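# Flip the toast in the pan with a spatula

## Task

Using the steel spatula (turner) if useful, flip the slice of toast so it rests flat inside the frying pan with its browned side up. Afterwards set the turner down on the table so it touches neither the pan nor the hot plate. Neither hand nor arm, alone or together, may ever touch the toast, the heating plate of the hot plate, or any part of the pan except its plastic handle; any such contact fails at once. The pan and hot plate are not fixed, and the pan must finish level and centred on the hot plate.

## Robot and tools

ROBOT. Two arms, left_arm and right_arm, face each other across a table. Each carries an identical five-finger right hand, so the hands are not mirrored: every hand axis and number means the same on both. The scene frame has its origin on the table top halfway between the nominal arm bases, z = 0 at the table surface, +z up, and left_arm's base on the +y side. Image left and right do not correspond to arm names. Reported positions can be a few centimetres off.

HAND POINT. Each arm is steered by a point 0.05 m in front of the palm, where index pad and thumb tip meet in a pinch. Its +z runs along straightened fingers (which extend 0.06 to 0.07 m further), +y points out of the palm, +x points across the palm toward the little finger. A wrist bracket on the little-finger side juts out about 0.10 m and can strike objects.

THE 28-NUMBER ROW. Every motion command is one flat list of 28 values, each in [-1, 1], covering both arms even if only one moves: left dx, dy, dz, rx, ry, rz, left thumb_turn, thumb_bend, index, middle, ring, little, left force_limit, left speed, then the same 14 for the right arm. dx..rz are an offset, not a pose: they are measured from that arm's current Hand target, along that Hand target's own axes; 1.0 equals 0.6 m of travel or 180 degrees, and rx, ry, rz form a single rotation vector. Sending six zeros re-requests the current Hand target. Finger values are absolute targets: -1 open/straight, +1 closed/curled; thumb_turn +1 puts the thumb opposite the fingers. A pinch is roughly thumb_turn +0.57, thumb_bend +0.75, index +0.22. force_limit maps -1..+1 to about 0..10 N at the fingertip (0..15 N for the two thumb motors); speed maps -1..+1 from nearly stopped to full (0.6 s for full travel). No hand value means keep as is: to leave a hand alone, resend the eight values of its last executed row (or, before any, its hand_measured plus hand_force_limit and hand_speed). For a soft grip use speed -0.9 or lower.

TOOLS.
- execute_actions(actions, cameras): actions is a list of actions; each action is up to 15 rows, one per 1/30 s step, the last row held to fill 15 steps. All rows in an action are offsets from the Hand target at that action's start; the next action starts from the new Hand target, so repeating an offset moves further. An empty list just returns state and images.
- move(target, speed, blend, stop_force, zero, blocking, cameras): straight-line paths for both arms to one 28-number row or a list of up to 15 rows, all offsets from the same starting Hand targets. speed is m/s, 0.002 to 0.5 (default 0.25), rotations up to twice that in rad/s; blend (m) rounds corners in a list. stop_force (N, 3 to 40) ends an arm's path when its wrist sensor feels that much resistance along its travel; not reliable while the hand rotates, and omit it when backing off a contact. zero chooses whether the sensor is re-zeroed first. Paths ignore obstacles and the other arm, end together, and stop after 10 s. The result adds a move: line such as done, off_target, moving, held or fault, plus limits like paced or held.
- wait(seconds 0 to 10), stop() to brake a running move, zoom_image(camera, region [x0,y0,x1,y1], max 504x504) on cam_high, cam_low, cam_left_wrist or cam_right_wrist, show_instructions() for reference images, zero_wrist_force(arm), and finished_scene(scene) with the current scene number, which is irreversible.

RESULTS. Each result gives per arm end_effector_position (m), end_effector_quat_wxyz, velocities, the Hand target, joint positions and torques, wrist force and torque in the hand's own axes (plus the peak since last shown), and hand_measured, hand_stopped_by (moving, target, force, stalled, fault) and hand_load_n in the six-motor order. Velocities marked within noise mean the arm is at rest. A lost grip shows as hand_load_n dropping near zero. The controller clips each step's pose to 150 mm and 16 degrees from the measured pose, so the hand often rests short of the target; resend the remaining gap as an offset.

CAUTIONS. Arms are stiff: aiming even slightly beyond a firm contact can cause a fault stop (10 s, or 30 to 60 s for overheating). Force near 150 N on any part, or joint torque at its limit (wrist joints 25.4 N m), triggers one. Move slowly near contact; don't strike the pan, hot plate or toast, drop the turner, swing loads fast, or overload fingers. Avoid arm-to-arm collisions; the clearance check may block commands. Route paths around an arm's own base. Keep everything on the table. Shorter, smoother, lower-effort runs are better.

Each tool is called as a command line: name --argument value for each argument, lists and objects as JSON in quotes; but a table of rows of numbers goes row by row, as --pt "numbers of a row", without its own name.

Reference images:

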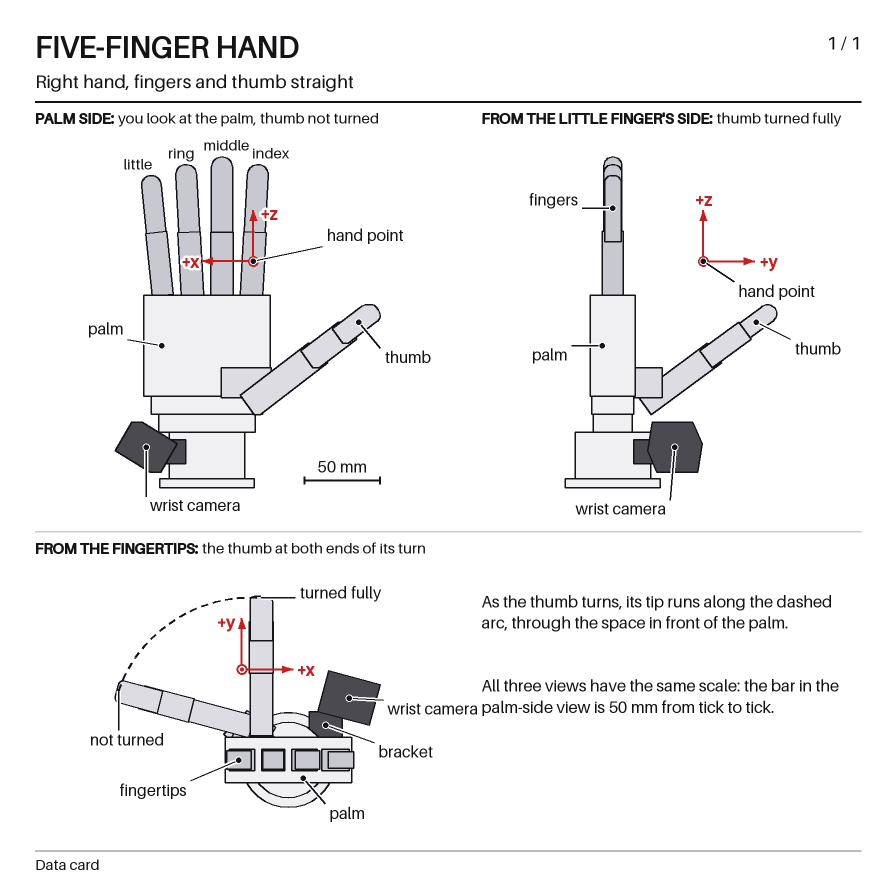

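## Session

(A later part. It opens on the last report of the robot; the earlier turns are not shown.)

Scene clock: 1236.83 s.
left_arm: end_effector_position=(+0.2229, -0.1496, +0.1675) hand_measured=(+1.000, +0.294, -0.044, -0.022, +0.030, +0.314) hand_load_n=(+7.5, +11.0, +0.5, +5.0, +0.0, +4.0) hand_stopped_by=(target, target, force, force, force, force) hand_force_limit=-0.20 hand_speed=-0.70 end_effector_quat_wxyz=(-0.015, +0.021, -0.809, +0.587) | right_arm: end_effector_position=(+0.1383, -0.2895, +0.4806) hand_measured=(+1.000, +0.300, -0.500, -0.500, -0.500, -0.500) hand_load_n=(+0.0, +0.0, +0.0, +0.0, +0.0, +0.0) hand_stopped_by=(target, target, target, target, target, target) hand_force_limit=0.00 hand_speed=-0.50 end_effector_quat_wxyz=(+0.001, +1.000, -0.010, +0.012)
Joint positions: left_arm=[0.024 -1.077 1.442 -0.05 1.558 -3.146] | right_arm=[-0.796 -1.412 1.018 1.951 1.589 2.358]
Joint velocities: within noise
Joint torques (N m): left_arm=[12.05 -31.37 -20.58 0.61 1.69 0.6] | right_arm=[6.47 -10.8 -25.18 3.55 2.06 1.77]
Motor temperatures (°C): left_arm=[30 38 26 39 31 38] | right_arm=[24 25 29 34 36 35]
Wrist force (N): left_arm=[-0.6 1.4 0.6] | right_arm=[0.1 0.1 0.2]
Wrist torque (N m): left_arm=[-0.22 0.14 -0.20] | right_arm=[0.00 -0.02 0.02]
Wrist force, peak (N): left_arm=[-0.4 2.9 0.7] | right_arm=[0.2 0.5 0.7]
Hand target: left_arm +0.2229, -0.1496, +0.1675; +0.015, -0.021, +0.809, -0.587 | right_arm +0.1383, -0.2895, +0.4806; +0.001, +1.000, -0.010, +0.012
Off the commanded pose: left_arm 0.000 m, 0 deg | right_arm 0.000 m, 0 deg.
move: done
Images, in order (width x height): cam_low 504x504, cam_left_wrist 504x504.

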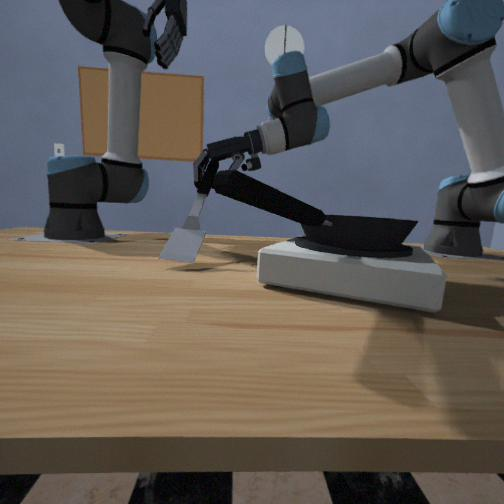

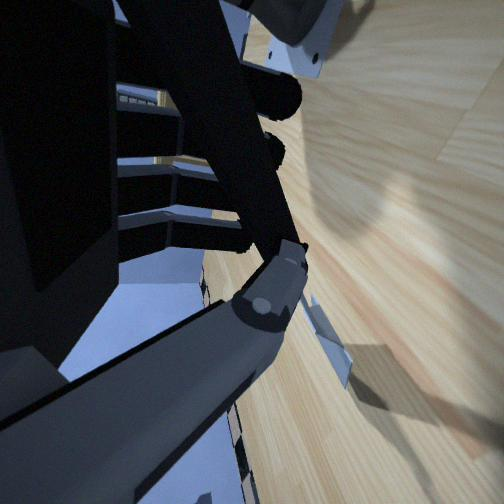

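move --target '[0,0,0,0,0,0,1,0.3,0.35,0.35,0.85,0.95,0.3,-0.8,0,0,0,0,0,0,1,0.3,-0.5,-0.5,-0.5,-0.5,0,-0.5]' --cameras '["cam_low","cam_left_wrist"]'

zoom_image --camera "cam_low" --region '[150, 130, 270, 250]'

zoom_image --camera "cam_left_wrist" --region '[100, 0, 352, 252]'

Scene clock: 1245.00 s.
left_arm: end_effector_position=(+0.2229, -0.1496, +0.1675) hand_measured=(+1.000, +0.294, -0.044, -0.022, +0.106, +0.400) hand_load_n=(+11.0, +13.5, -0.5, +4.0, +5.5, +6.5) hand_stopped_by=(target, target, force, force, force, force) hand_force_limit=0.30 hand_speed=-0.80 end_effector_quat_wxyz=(-0.015, +0.021, -0.809, +0.587) | right_arm: end_effector_position=(+0.1383, -0.2895, +0.4806) hand_measured=(+1.000, +0.300, -0.500, -0.500, -0.500, -0.500) hand_load_n=(+0.0, +0.0, +0.0, +0.0, +0.0, +0.0) hand_stopped_by=(target, target, target, target, target, target) hand_force_limit=0.00 hand_speed=-0.50 end_effector_quat_wxyz=(+0.001, +1.000, -0.010, +0.012)
Joint positions: left_arm=[0.024 -1.077 1.442 -0.05 1.558 -3.146] | right_arm=[-0.796 -1.412 1.018 1.951 1.589 2.358]
Joint velocities: within noise
Joint torques (N m): left_arm=[9.34 -31.6 -29.07 0.37 -0.14 -1.51] | right_arm=[6.4 -10.69 -24.68 3.34 2.07 1.77]
Motor temperatures (°C): left_arm=[30 38 26 39 31 38] | right_arm=[24 25 29 34 36 35]
Wrist force (N): left_arm=[0.3 1.5 0.5] | right_arm=[0.3 0.1 0.4]
Wrist torque (N m): left_arm=[-0.20 0.00 -0.13] | right_arm=[-0.02 -0.05 0.03]
Wrist force, peak (N): left_arm=[-0.5 1.5 1.0] | right_arm=[0.1 0.6 0.5]
Hand target: left_arm +0.2229, -0.1496, +0.1675; +0.015, -0.021, +0.809, -0.587 | right_arm +0.1383, -0.2895, +0.4806; +0.001, +1.000, -0.010, +0.012
Off the commanded pose: left_arm 0.000 m, 0 deg | right_arm 0.000 m, 0 deg.
move: done
Images, in order (width x height): cam_low 504x504, cam_left_wrist 504x504.

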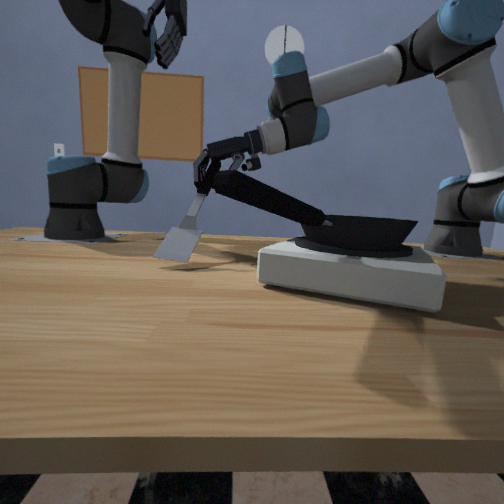

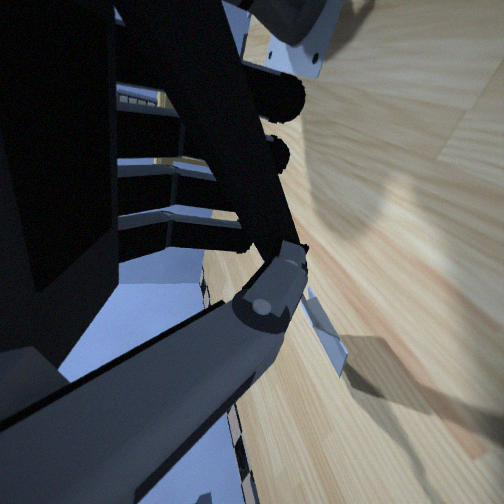

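Scaled by 4.200.

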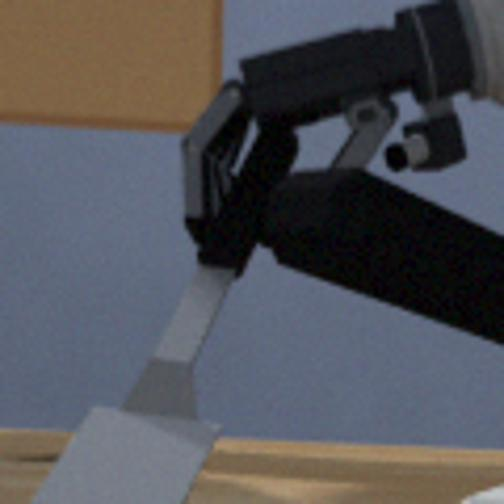

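Scaled by 2.000.

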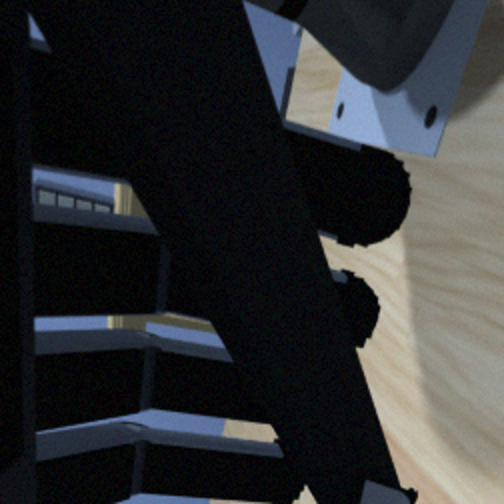

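move --target '[0.0988,-0.1082,-0.1632,-0.0194,-0.0774,0.1316,1,0.3,0.35,0.35,0.85,0.95,0.3,-0.8,0,0,0,0,0,0,1,0.3,-0.5,-0.5,-0.5,-0.5,0,-0.5]' --speed 0.12

zoom_image --camera "cam_low" --region '[130, 80, 310, 260]'

zoom_image --camera "cam_high" --region '[130, 100, 310, 280]'

Scene clock: 1301.30 s.
left_arm: end_effector_position=(+0.1599, -0.0798, +0.2596) hand_measured=(+1.000, +0.294, -0.044, -0.022, +0.106, +0.400) hand_load_n=(+11.0, +13.0, +0.0, +4.0, +6.0, +7.0) hand_stopped_by=(target, target, force, force, force, force) hand_force_limit=0.30 hand_speed=-0.80 end_effector_quat_wxyz=(+0.232, +0.074, +0.806, -0.540) | right_arm: end_effector_position=(+0.1383, -0.2895, +0.4806) hand_measured=(+1.000, +0.300, -0.500, -0.500, -0.500, -0.500) hand_load_n=(+0.0, +0.0, +0.5, +0.0, +0.0, -0.5) hand_stopped_by=(target, target, target, target, target, target) hand_force_limit=0.00 hand_speed=-0.50 end_effector_quat_wxyz=(+0.001, +1.000, -0.010, +0.012)
Joint positions: left_arm=[-0.275 -1.285 1.553 0.1 1.029 -2.842] | right_arm=[-0.796 -1.412 1.018 1.951 1.589 2.358]
Joint velocities: within noise
Joint torques (N m): left_arm=[7.15 -22.53 -29.96 -2.27 -1.87 -0.1] | right_arm=[6.31 -11.04 -24.93 3.33 2.03 1.74]
Motor temperatures (°C): left_arm=[30 38 26 38 31 38] | right_arm=[24 25 29 34 36 35]
Wrist force (N): left_arm=[0.7 1.3 0.2] | right_arm=[0.1 0.1 0.7]
Wrist torque (N m): left_arm=[-0.19 0.16 -0.22] | right_arm=[-0.03 -0.03 0.02]
Wrist force, peak (N): left_arm=[-0.8 2.2 1.4] | right_arm=[0.5 0.5 0.4]
Hand target: left_arm +0.1600, -0.0798, +0.2596; +0.232, +0.074, +0.806, -0.540 | right_arm +0.1383, -0.2895, +0.4806; +0.001, +1.000, -0.010, +0.012
Off the commanded pose: left_arm 0.000 m, 0 deg | right_arm 0.000 m, 0 deg.
move: done

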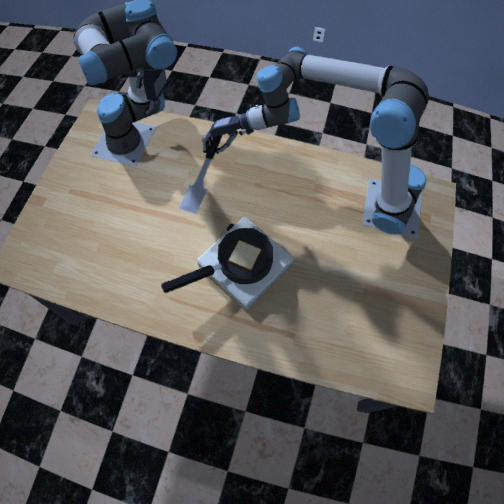

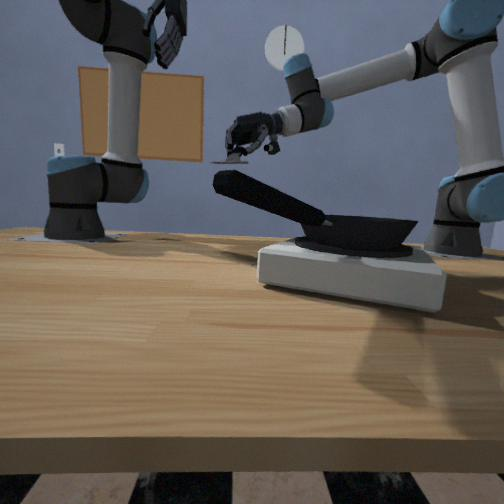

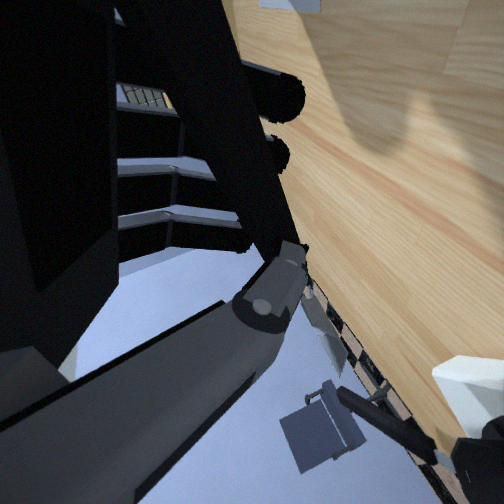

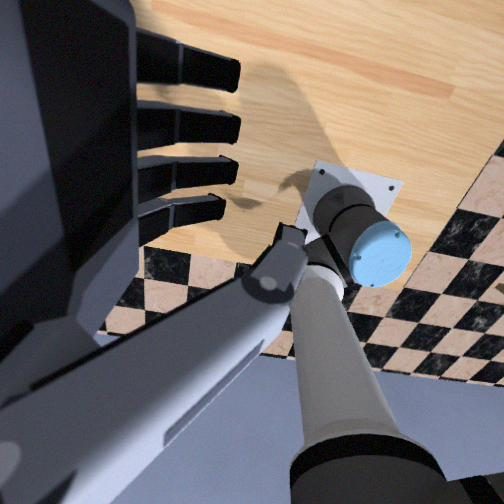

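Scaled by 2.800.

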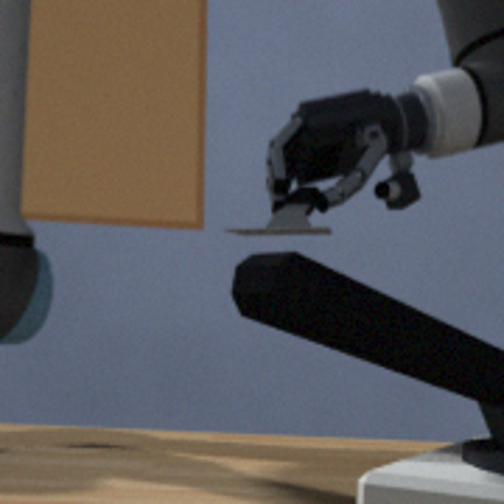

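Scaled by 2.800.

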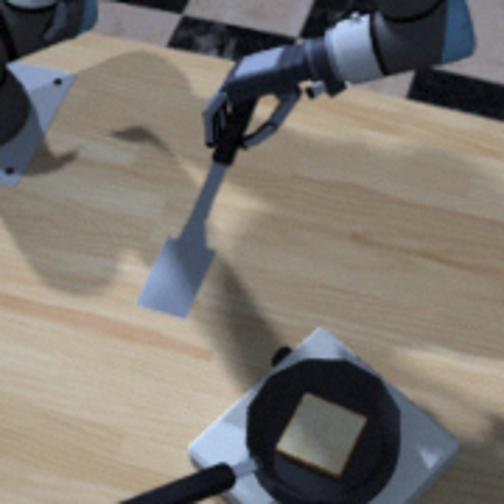

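move --target '[0.0128,0.1175,-0.3363,0.0177,0.0325,0.0121,1,0.3,0.35,0.35,0.85,0.95,0.3,-0.8,0,0,0,0,0,0,1,0.3,-0.5,-0.5,-0.5,-0.5,0,-0.5]' --speed 0.15 --cameras '["cam_high"]'

move --target '[0,0,0,0,0,0,1,0.3,0.35,0.35,0.85,0.95,0.3,-0.8,0.457,-0.30,0.313,0.087,-0.087,0.494,1,0.3,-0.5,-0.5,-0.5,-0.5,0,-0.5]' --speed 0.25

Scene clock: 1360.10 s.
left_arm: end_effector_position=(+0.1200, +0.1303, +0.2595) hand_measured=(+1.000, +0.294, -0.044, -0.022, +0.106, +0.400) hand_load_n=(+10.5, +13.5, +0.0, +4.0, +6.0, +6.5) hand_stopped_by=(target, target, force, force, force, force) hand_force_limit=0.30 hand_speed=-0.80 end_effector_quat_wxyz=(+0.198, +0.123, +0.799, -0.554) | right_arm: end_effector_position=(+0.1383, -0.2895, +0.4806) hand_measured=(+1.000, +0.300, -0.500, -0.500, -0.500, -0.500) hand_load_n=(+0.0, +0.0, +0.0, +0.0, +0.0, +0.0) hand_stopped_by=(target, target, target, target, target, target) hand_force_limit=0.00 hand_speed=-0.50 end_effector_quat_wxyz=(+0.001, +1.000, -0.010, +0.012)
Joint positions: left_arm=[-0.577 -1.849 2.125 0.142 0.862 -2.926] | right_arm=[-0.796 -1.412 1.018 1.951 1.589 2.358]
Joint velocities: within noise
Joint torques (N m): left_arm=[-4.14 -17.76 -13.68 -0.42 -0.41 1.29] | right_arm=[6.15 -11 -24.63 3.14 2.07 1.71]
Motor temperatures (°C): left_arm=[30 37 26 38 31 38] | right_arm=[24 25 29 34 36 35]
Wrist force (N): left_arm=[0.5 1.1 0.7] | right_arm=[0.4 0.3 0.4]
Wrist torque (N m): left_arm=[-0.23 0.15 -0.22] | right_arm=[0.01 -0.07 0.04]
Wrist force, peak (N): left_arm=[0.1 0.8 1.9] | right_arm=[0.4 0.2 0.8]
Hand target: left_arm +0.1201, +0.1304, +0.2595; +0.198, +0.123, +0.799, -0.554 | right_arm +0.1383, -0.2895, +0.4806; +0.001, +1.000, -0.010, +0.012
Off the commanded pose: left_arm 0.000 m, 0 deg | right_arm 0.000 m, 0 deg.
move: done
Images, in order (width x height): cam_high 504x504.

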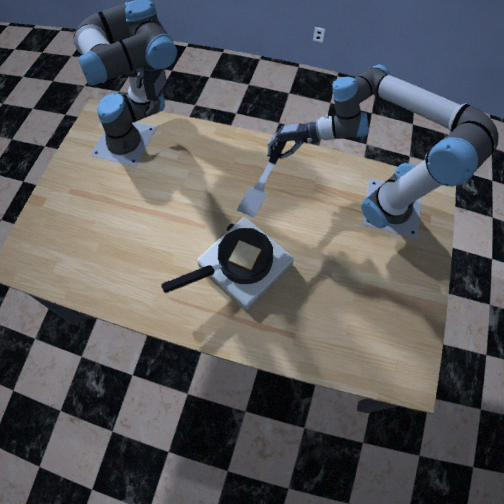

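Scene clock: 1363.80 s.
left_arm: end_effector_position=(+0.1201, +0.1304, +0.2595) hand_measured=(+1.000, +0.294, -0.044, -0.022, +0.106, +0.400) hand_load_n=(+10.5, +13.0, +0.0, +4.0, +6.0, +6.5) hand_stopped_by=(target, target, force, force, force, force) hand_force_limit=0.30 hand_speed=-0.80 end_effector_quat_wxyz=(+0.198, +0.123, +0.799, -0.554) | right_arm: end_effector_position=(+0.4203, -0.1157, +0.2987) hand_measured=(+1.000, +0.300, -0.500, -0.500, -0.500, -0.500) hand_load_n=(+0.0, +0.0, +0.0, +0.0, +0.0, +0.0) hand_stopped_by=(target, target, target, target, target, target) hand_force_limit=0.00 hand_speed=-0.50 end_effector_quat_wxyz=(+0.131, -0.692, +0.702, +0.112)
Joint positions: left_arm=[-0.577 -1.849 2.126 0.142 0.862 -2.926] | right_arm=[-1.185 -0.947 0.861 1.497 1.262 3.559]
Joint velocities: within noise
Joint torques (N m): left_arm=[-11.66 -18.25 -16.96 0.79 -1.57 -1.37] | right_arm=[7.42 -56.23 -10.19 3.22 1.57 2.4]
Motor temperatures (°C): left_arm=[30 37 26 38 31 38] | right_arm=[24 25 29 34 36 35]
Wrist force (N): left_arm=[0.6 1.1 0.8] | right_arm=[-0.5 0.5 0.6]
Wrist torque (N m): left_arm=[-0.24 0.12 -0.22] | right_arm=[0.02 -0.01 -0.02]
Wrist force, peak (N): left_arm=[0.7 1.7 0.5] | right_arm=[-0.5 -0.1 1.1]
Hand target: left_arm +0.1201, +0.1304, +0.2595; +0.198, +0.123, +0.799, -0.554 | right_arm +0.4203, -0.1156, +0.2987; -0.131, +0.691, -0.702, -0.112
Off the commanded pose: left_arm 0.000 m, 0 deg | right_arm 0.000 m, 0 deg.
move: done

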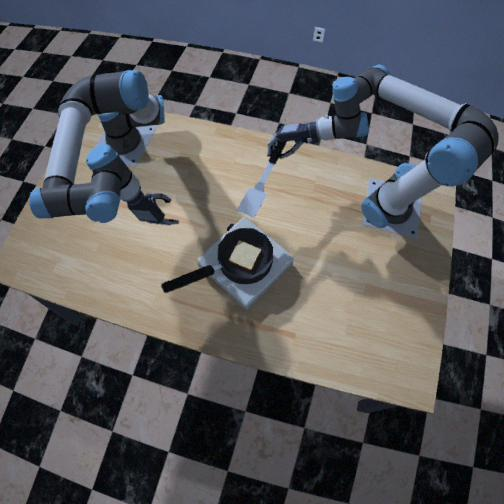

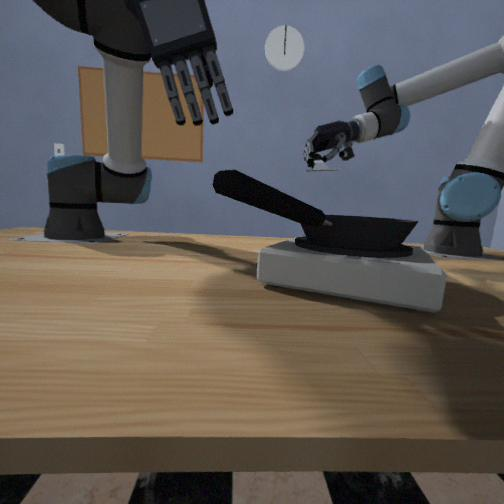

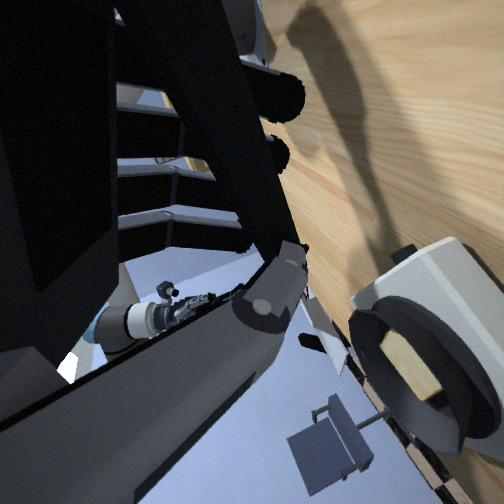

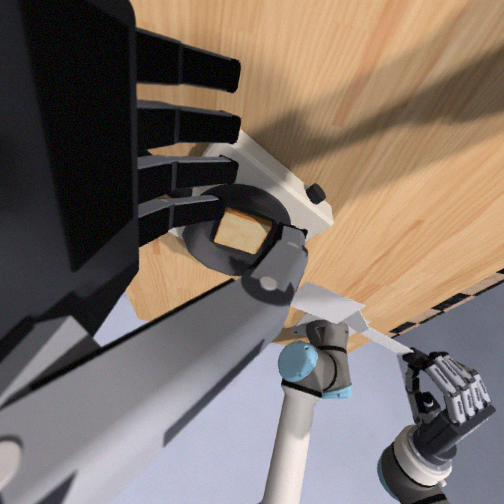

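wait --seconds 0

Scene clock: 1405.70 s.
left_arm: end_effector_position=(+0.1201, +0.1304, +0.2595) hand_measured=(+1.000, +0.294, -0.044, -0.022, +0.106, +0.400) hand_load_n=(+11.0, +13.0, +0.5, +4.0, +6.0, +6.5) hand_stopped_by=(target, target, force, force, force, force) hand_force_limit=0.30 hand_speed=-0.80 end_effector_quat_wxyz=(+0.198, +0.123, +0.799, -0.554) | right_arm: end_effector_position=(+0.4203, -0.1156, +0.2987) hand_measured=(+1.000, +0.300, -0.500, -0.500, -0.500, -0.500) hand_load_n=(+0.0, +0.0, +0.0, +0.0, +0.0, +0.0) hand_stopped_by=(target, target, target, target, target, target) hand_force_limit=0.00 hand_speed=-0.50 end_effector_quat_wxyz=(+0.131, -0.691, +0.702, +0.112)
Joint positions: left_arm=[-0.577 -1.849 2.126 0.142 0.862 -2.926] | right_arm=[-1.185 -0.947 0.861 1.497 1.262 3.559]
Joint velocities: within noise
Joint torques (N m): left_arm=[-9.98 -18.55 -19.62 0.08 0.49 -0.35] | right_arm=[7.75 -55.73 -10.97 -0.08 1.15 2.5]
Motor temperatures (°C): left_arm=[29 37 26 38 31 38] | right_arm=[24 25 28 34 36 34]
Wrist force (N): left_arm=[0.3 1.1 0.5] | right_arm=[-0.4 0.1 0.3]
Wrist torque (N m): left_arm=[-0.22 0.18 -0.23] | right_arm=[-0.04 -0.01 -0.02]
Wrist force, peak (N): left_arm=[0.6 1.4 0.6] | right_arm=[-0.5 0.5 0.7]
Hand target: left_arm +0.1201, +0.1304, +0.2595; +0.198, +0.123, +0.799, -0.554 | right_arm +0.4203, -0.1156, +0.2987; -0.131, +0.691, -0.702, -0.112
Off the commanded pose: left_arm 0.000 m, 0 deg | right_arm 0.000 m, 0 deg.

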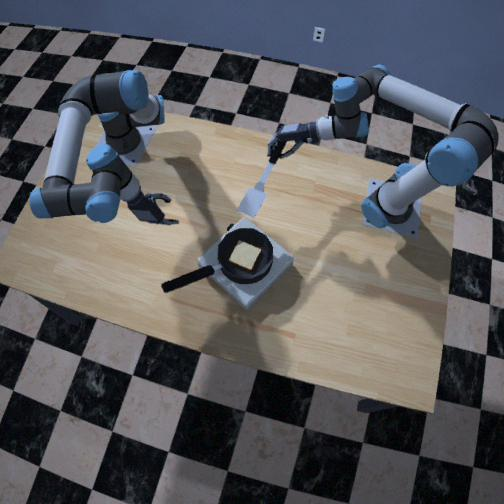

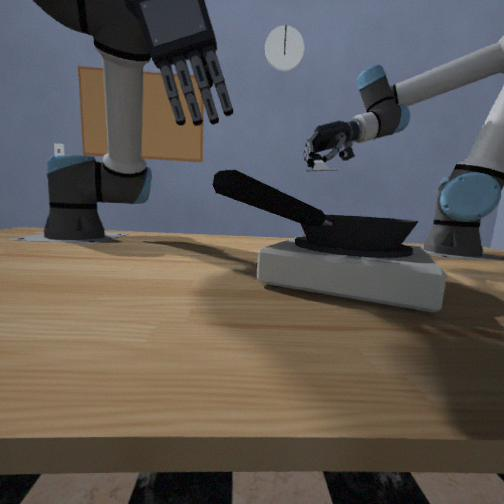

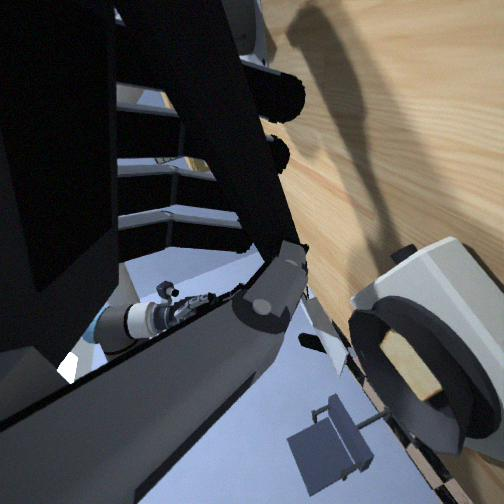

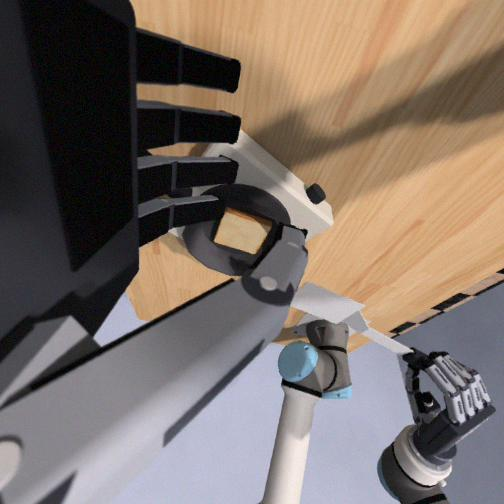

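execute_actions --actions '[[[0,0,0,0,0,0,1,0.3,0.35,0.35,0.85,0.95,0.3,-0.8,0,0,0,0,0,0,-1,-1,-1,-1,-1,-1,0,0.5]],[[0,0,0,0,0,0,1,0.3,0.35,0.35,0.85,0.95,0.3,-0.8,0,0,0,0,0,0,-1,-1,-1,-1,-1,-1,0,0.5]]]'

zoom_image --camera "cam_low" --region '[220, 130, 440, 310]'

zoom_image --camera "cam_high" --region '[180, 120, 320, 320]'

Scene clock: 1412.90 s.
left_arm: end_effector_position=(+0.1201, +0.1304, +0.2595) hand_measured=(+1.000, +0.294, -0.044, -0.022, +0.106, +0.400) hand_load_n=(+10.5, +13.0, +0.0, +4.0, +6.0, +6.5) hand_stopped_by=(target, target, force, force, force, force) hand_force_limit=0.30 hand_speed=-0.80 end_effector_quat_wxyz=(+0.198, +0.123, +0.799, -0.554) | right_arm: end_effector_position=(+0.4203, -0.1156, +0.2987) hand_measured=(-1.000, -1.000, -1.000, -1.000, -1.000, -1.000) hand_load_n=(+0.0, +0.0, +0.0, +0.0, +0.0, +0.0) hand_stopped_by=(target, target, target, target, target, target) hand_force_limit=0.00 hand_speed=0.50 end_effector_quat_wxyz=(+0.131, -0.691, +0.702, +0.112)
Joint positions: left_arm=[-0.577 -1.849 2.126 0.142 0.862 -2.926] | right_arm=[-1.185 -0.947 0.861 1.497 1.262 3.559]
Joint velocities: within noise
Joint torques (N m): left_arm=[-5.52 -17.32 -21.42 -1.11 0.68 0.59] | right_arm=[7.22 -55.73 -13.21 1.13 0.49 2.18]
Motor temperatures (°C): left_arm=[29 37 26 38 31 38] | right_arm=[24 25 28 34 36 34]
Wrist force (N): left_arm=[0.6 1.2 0.6] | right_arm=[-0.5 0.2 0.4]
Wrist torque (N m): left_arm=[-0.22 0.12 -0.22] | right_arm=[-0.02 0.02 -0.03]
Wrist force, peak (N): left_arm=[0.6 1.4 0.8] | right_arm=[-0.6 0.2 0.7]
Hand target: left_arm +0.1201, +0.1304, +0.2595; +0.198, +0.123, +0.799, -0.554 | right_arm +0.4203, -0.1156, +0.2987; -0.131, +0.691, -0.702, -0.112
Off the commanded pose: left_arm 0.000 m, 0 deg | right_arm 0.000 m, 0 deg.
Step readings (end_effector_position of left_arm | right_arm):
0: (+0.1201, +0.1304, +0.2595) | (+0.4203, -0.1156, +0.2987)
1: (+0.1201, +0.1304, +0.2595) | (+0.4203, -0.1156, +0.2987)
2: (+0.1201, +0.1304, +0.2595) | (+0.4203, -0.1156, +0.2987)
4: (+0.1201, +0.1304, +0.2595) | (+0.4203, -0.1156, +0.2987)
8: (+0.1201, +0.1304, +0.2595) | (+0.4203, -0.1156, +0.2987)
15: (+0.1201, +0.1304, +0.2595) | (+0.4203, -0.1156, +0.2987)
16: (+0.1201, +0.1304, +0.2595) | (+0.4203, -0.1156, +0.2987)
17: (+0.1201, +0.1304, +0.2595) | (+0.4203, -0.1156, +0.2987)
19: (+0.1201, +0.1304, +0.2595) | (+0.4203, -0.1156, +0.2987)
23: (+0.1201, +0.1304, +0.2595) | (+0.4203, -0.1156, +0.2987)
30: (+0.1201, +0.1304, +0.2595) | (+0.4203, -0.1156, +0.2987)

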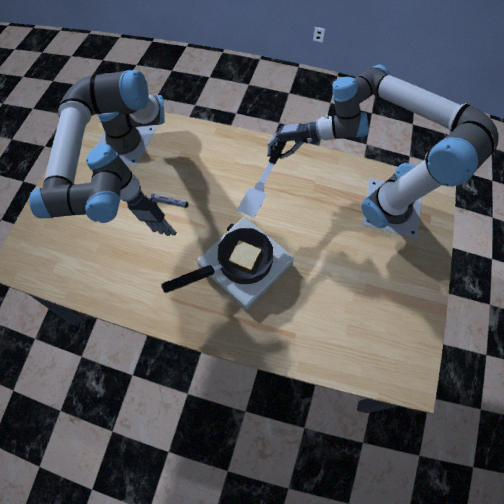

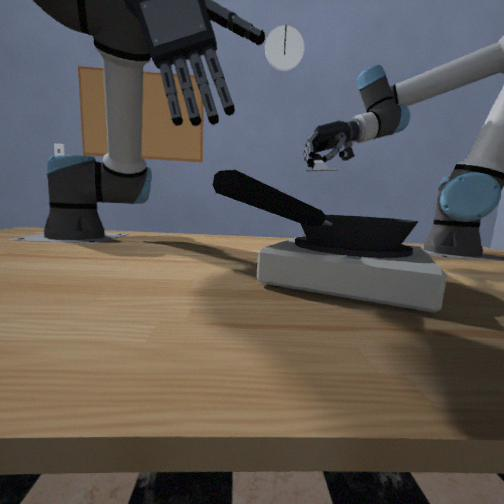

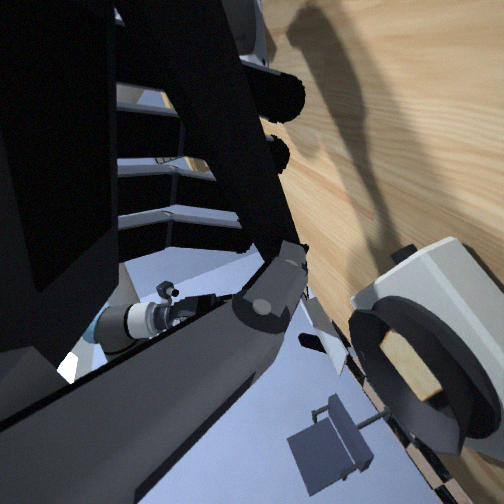

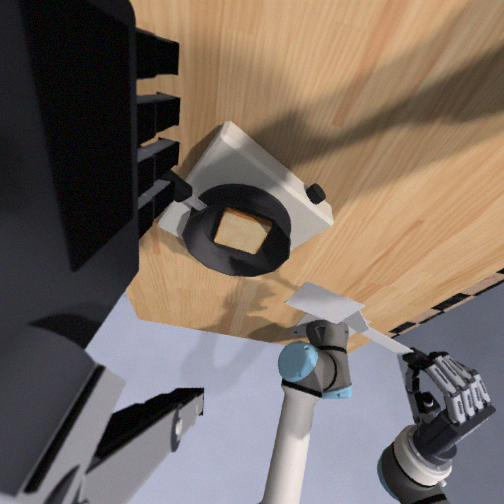

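Scaled by 2.291.

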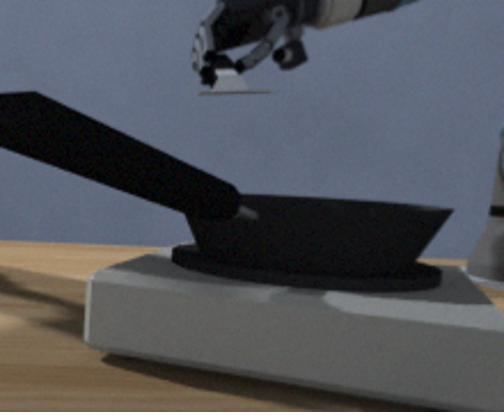

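Scaled by 2.520.

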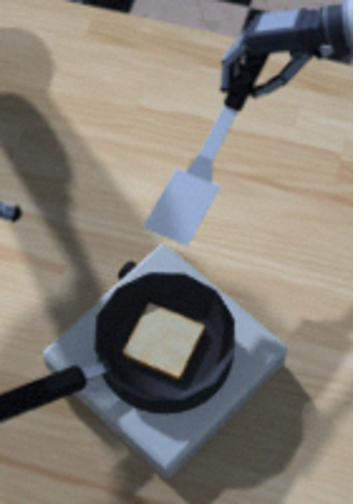

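move --target '[-0.2327,-0.0269,-0.0527,-0.0507,0.0883,-0.1655,1,0.3,0.35,0.35,0.85,0.95,0.3,-0.8,0,0,0,0,0,0,-1,-1,-1,-1,-1,-1,0,0.5]' --speed 0.12

zoom_image --camera "cam_low" --region '[220, 100, 440, 280]'

zoom_image --camera "cam_right_wrist" --region '[150, 100, 400, 350]'

zoom_image --camera "cam_high" --region '[180, 150, 320, 320]'

Scene clock: 1529.03 s.
left_arm: end_effector_position=(+0.2321, +0.1573, +0.3460) hand_measured=(+1.000, +0.294, -0.044, -0.022, +0.106, +0.400) hand_load_n=(+11.0, +13.0, +0.0, +4.0, +6.0, +6.5) hand_stopped_by=(target, target, force, force, force, force) hand_force_limit=0.30 hand_speed=-0.80 end_effector_quat_wxyz=(+0.052, +0.027, -0.865, +0.499) | right_arm: end_effector_position=(+0.4203, -0.1156, +0.2987) hand_measured=(-1.000, -1.000, -1.000, -1.000, -1.000, -1.000) hand_load_n=(+0.0, +0.0, +0.0, +0.0, +0.0, +0.0) hand_stopped_by=(target, target, target, target, target, target) hand_force_limit=0.00 hand_speed=0.50 end_effector_quat_wxyz=(+0.131, -0.691, +0.702, +0.112)
Joint positions: left_arm=[0.213 -1.682 1.615 0.606 1.831 -3.124] | right_arm=[-1.185 -0.947 0.861 1.497 1.262 3.559]
Joint velocities: within noise
Joint torques (N m): left_arm=[4.02 -19.32 -29.14 -0.01 1.75 1.52] | right_arm=[6.74 -55.71 -13.02 4.59 -0.25 1.44]
Motor temperatures (°C): left_arm=[29 37 25 38 31 37] | right_arm=[24 26 28 34 35 34]
Wrist force (N): left_arm=[-0.1 1.3 1.0] | right_arm=[-0.2 0.2 0.7]
Wrist torque (N m): left_arm=[-0.14 0.02 -0.12] | right_arm=[-0.05 -0.04 0.00]
Wrist force, peak (N): left_arm=[-0.1 1.7 1.2] | right_arm=[-0.6 0.5 0.7]
Hand target: left_arm +0.2320, +0.1573, +0.3460; -0.052, -0.027, +0.865, -0.499 | right_arm +0.4203, -0.1156, +0.2987; -0.131, +0.691, -0.702, -0.112
Off the commanded pose: left_arm 0.000 m, 0 deg | right_arm 0.000 m, 0 deg.
move: done

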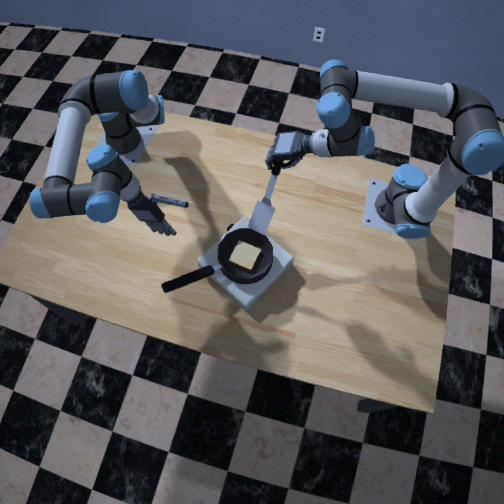

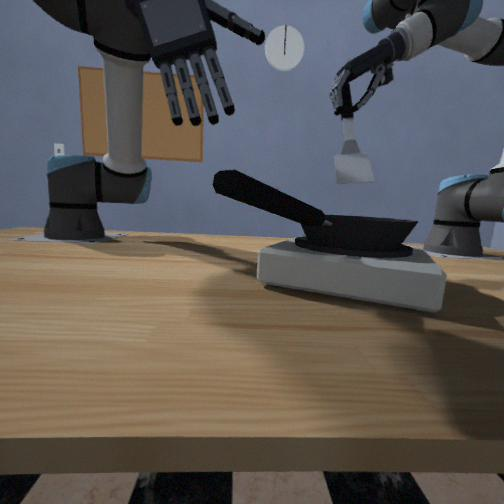

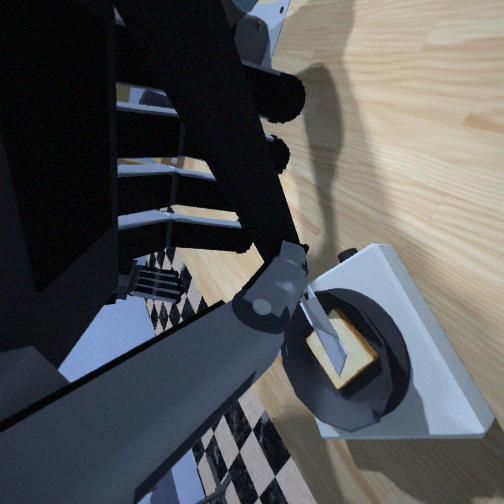

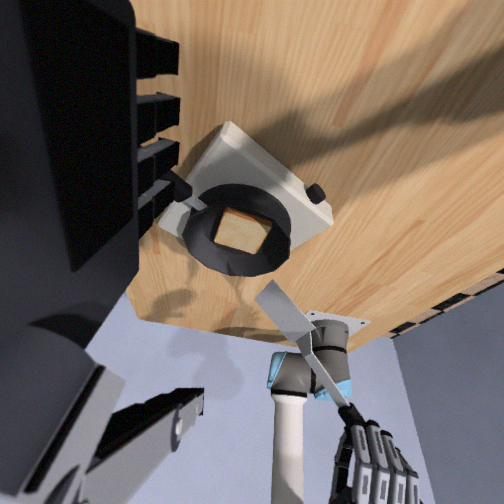

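Scaled by 2.291.

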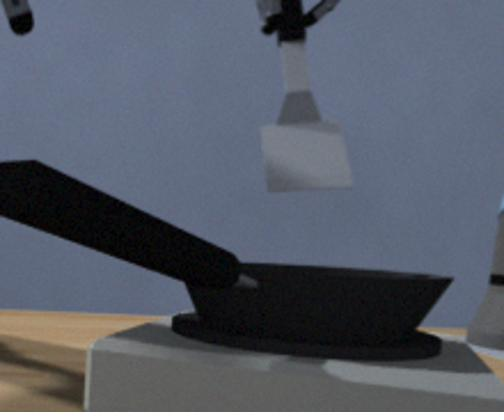

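Scaled by 2.016.

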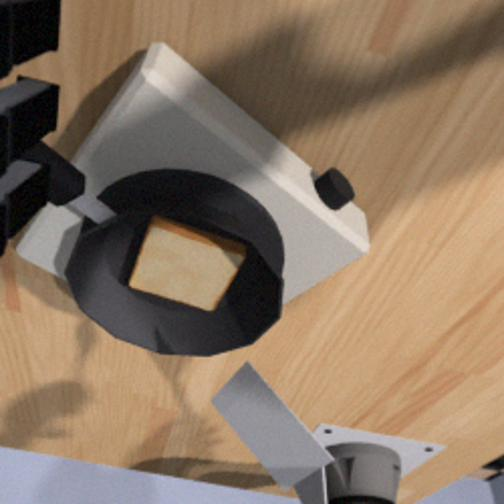

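Scaled by 2.965.

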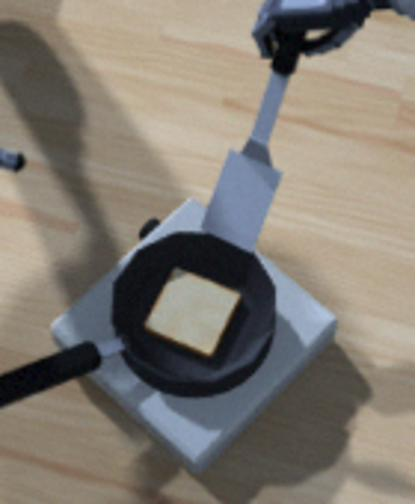

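move --target '[-0.0035,0.0438,0.0407,0,0,0,1,0.3,0.35,0.35,0.85,0.95,0.3,-0.8,0,0,0,0,0,0,-1,-1,-1,-1,-1,-1,0,0.5]' --speed 0.08 --cameras '[]'

wait --seconds 0

zoom_image --camera "cam_low" --region '[220, 100, 440, 280]'

zoom_image --camera "cam_right_wrist" --region '[150, 100, 400, 350]'

zoom_image --camera "cam_high" --region '[180, 150, 320, 320]'

Scene clock: 1561.67 s.
left_arm: end_effector_position=(+0.2299, +0.1492, +0.3110) hand_measured=(+1.000, +0.294, -0.044, -0.022, +0.106, +0.400) hand_load_n=(+11.0, +13.0, +0.0, +4.0, +6.0, +7.0) hand_stopped_by=(target, target, force, force, force, force) hand_force_limit=0.30 hand_speed=-0.80 end_effector_quat_wxyz=(+0.052, +0.027, -0.865, +0.499) | right_arm: end_effector_position=(+0.4203, -0.1156, +0.2987) hand_measured=(-1.000, -1.000, -1.000, -1.000, -1.000, -1.000) hand_load_n=(+0.0, +0.0, +0.0, +0.0, +0.0, +0.0) hand_stopped_by=(target, target, target, target, target, target) hand_force_limit=0.00 hand_speed=0.50 end_effector_quat_wxyz=(+0.131, -0.691, +0.702, +0.112)
Joint positions: left_arm=[0.201 -1.671 1.694 0.514 1.82 -3.131] | right_arm=[-1.185 -0.947 0.861 1.497 1.262 3.559]
Joint velocities: within noise
Joint torques (N m): left_arm=[10.76 -27.2 -21.2 -0.26 1.82 1.42] | right_arm=[6.02 -55.82 -13.16 4.64 -0.8 1.16]
Motor temperatures (°C): left_arm=[29 37 25 38 31 37] | right_arm=[24 26 28 34 35 34]
Wrist force (N): left_arm=[-0.5 0.9 1.0] | right_arm=[-0.2 0.0 0.4]
Wrist torque (N m): left_arm=[-0.22 0.08 -0.16] | right_arm=[-0.05 -0.03 -0.01]
Wrist force, peak (N): left_arm=[-0.3 2.0 1.6] | right_arm=[-0.8 0.2 0.5]
Hand target: left_arm +0.2300, +0.1493, +0.3111; -0.052, -0.027, +0.865, -0.499 | right_arm +0.4203, -0.1156, +0.2987; -0.131, +0.691, -0.702, -0.112
Off the commanded pose: left_arm 0.000 m, 0 deg | right_arm 0.000 m, 0 deg.
move: done
No camera images: "cameras" was empty.

Scene clock: 1561.67 s.
left_arm: end_effector_position=(+0.2299, +0.1492, +0.3110) hand_measured=(+1.000, +0.294, -0.044, -0.022, +0.106, +0.400) hand_load_n=(+11.0, +13.0, +0.0, +4.0, +6.0, +7.0) hand_stopped_by=(target, target, force, force, force, force) hand_force_limit=0.30 hand_speed=-0.80 end_effector_quat_wxyz=(+0.052, +0.027, -0.865, +0.499) | right_arm: end_effector_position=(+0.4203, -0.1156, +0.2987) hand_measured=(-1.000, -1.000, -1.000, -1.000, -1.000, -1.000) hand_load_n=(+0.0, +0.0, +0.0, +0.0, +0.0, +0.0) hand_stopped_by=(target, target, target, target, target, target) hand_force_limit=0.00 hand_speed=0.50 end_effector_quat_wxyz=(+0.131, -0.691, +0.702, +0.112)
Joint positions: left_arm=[0.201 -1.671 1.694 0.514 1.82 -3.131] | right_arm=[-1.185 -0.947 0.861 1.497 1.262 3.559]
Joint velocities: within noise
Joint torques (N m): left_arm=[10.76 -27.2 -21.2 -0.26 1.82 1.42] | right_arm=[6.02 -55.82 -13.16 4.64 -0.8 1.16]
Motor temperatures (°C): left_arm=[29 37 25 38 31 37] | right_arm=[24 26 28 34 35 34]
Wrist force (N): left_arm=[-0.5 0.9 1.0] | right_arm=[-0.2 0.0 0.4]
Wrist torque (N m): left_arm=[-0.22 0.08 -0.16] | right_arm=[-0.05 -0.03 -0.01]
Wrist force, peak (N): left_arm=[-0.5 0.9 1.0] | right_arm=[-0.2 0.0 0.4]
Hand target: left_arm +0.2300, +0.1493, +0.3111; -0.052, -0.027, +0.865, -0.499 | right_arm +0.4203, -0.1156, +0.2987; -0.131, +0.691, -0.702, -0.112
Off the commanded pose: left_arm 0.000 m, 0 deg | right_arm 0.000 m, 0 deg.

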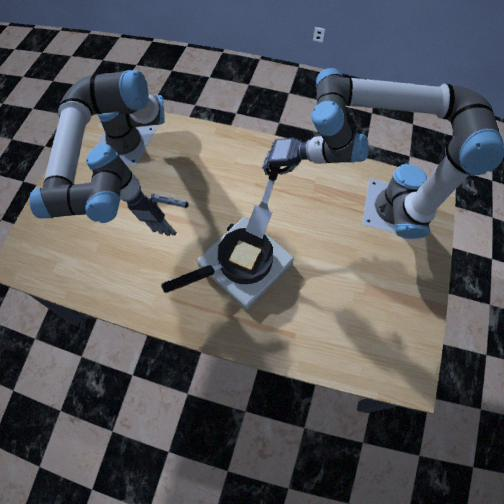

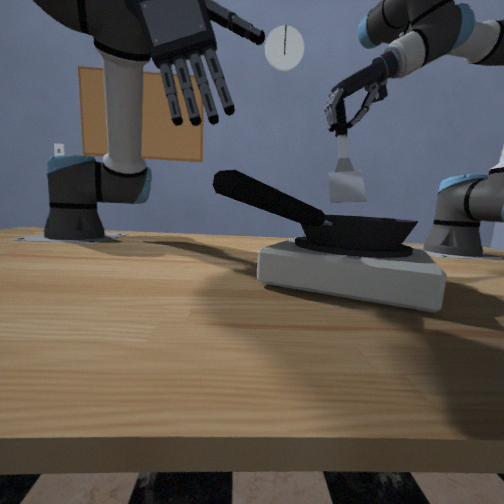

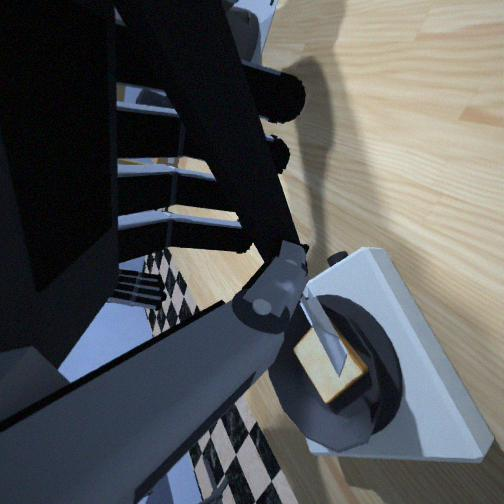

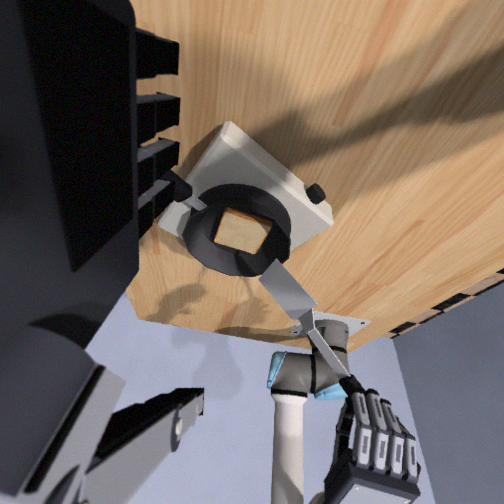

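Scaled by 2.291.

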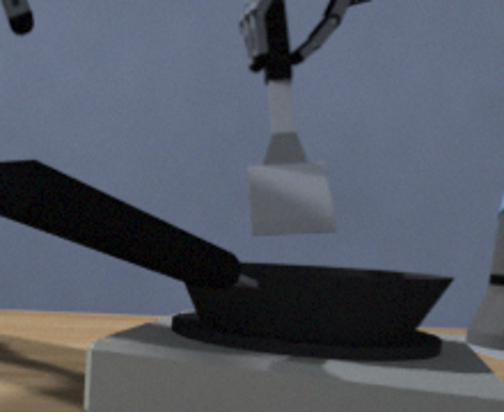

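Scaled by 2.016.

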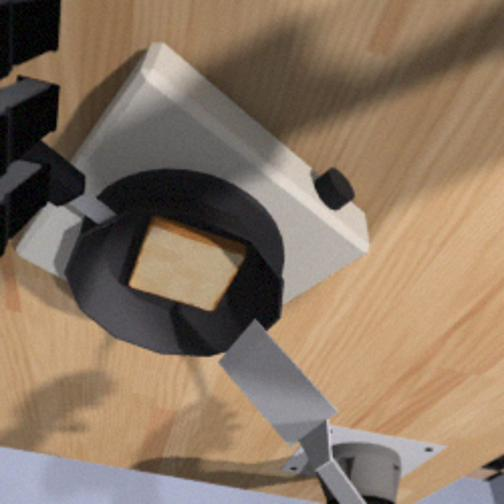

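Scaled by 2.965.

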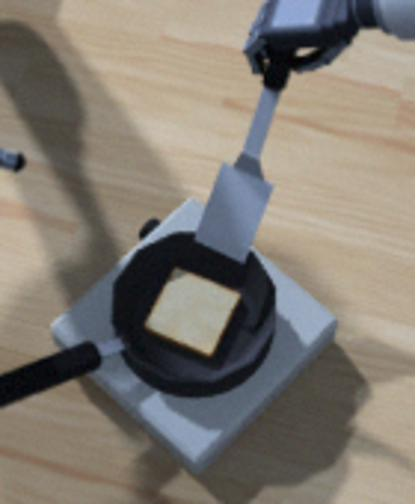

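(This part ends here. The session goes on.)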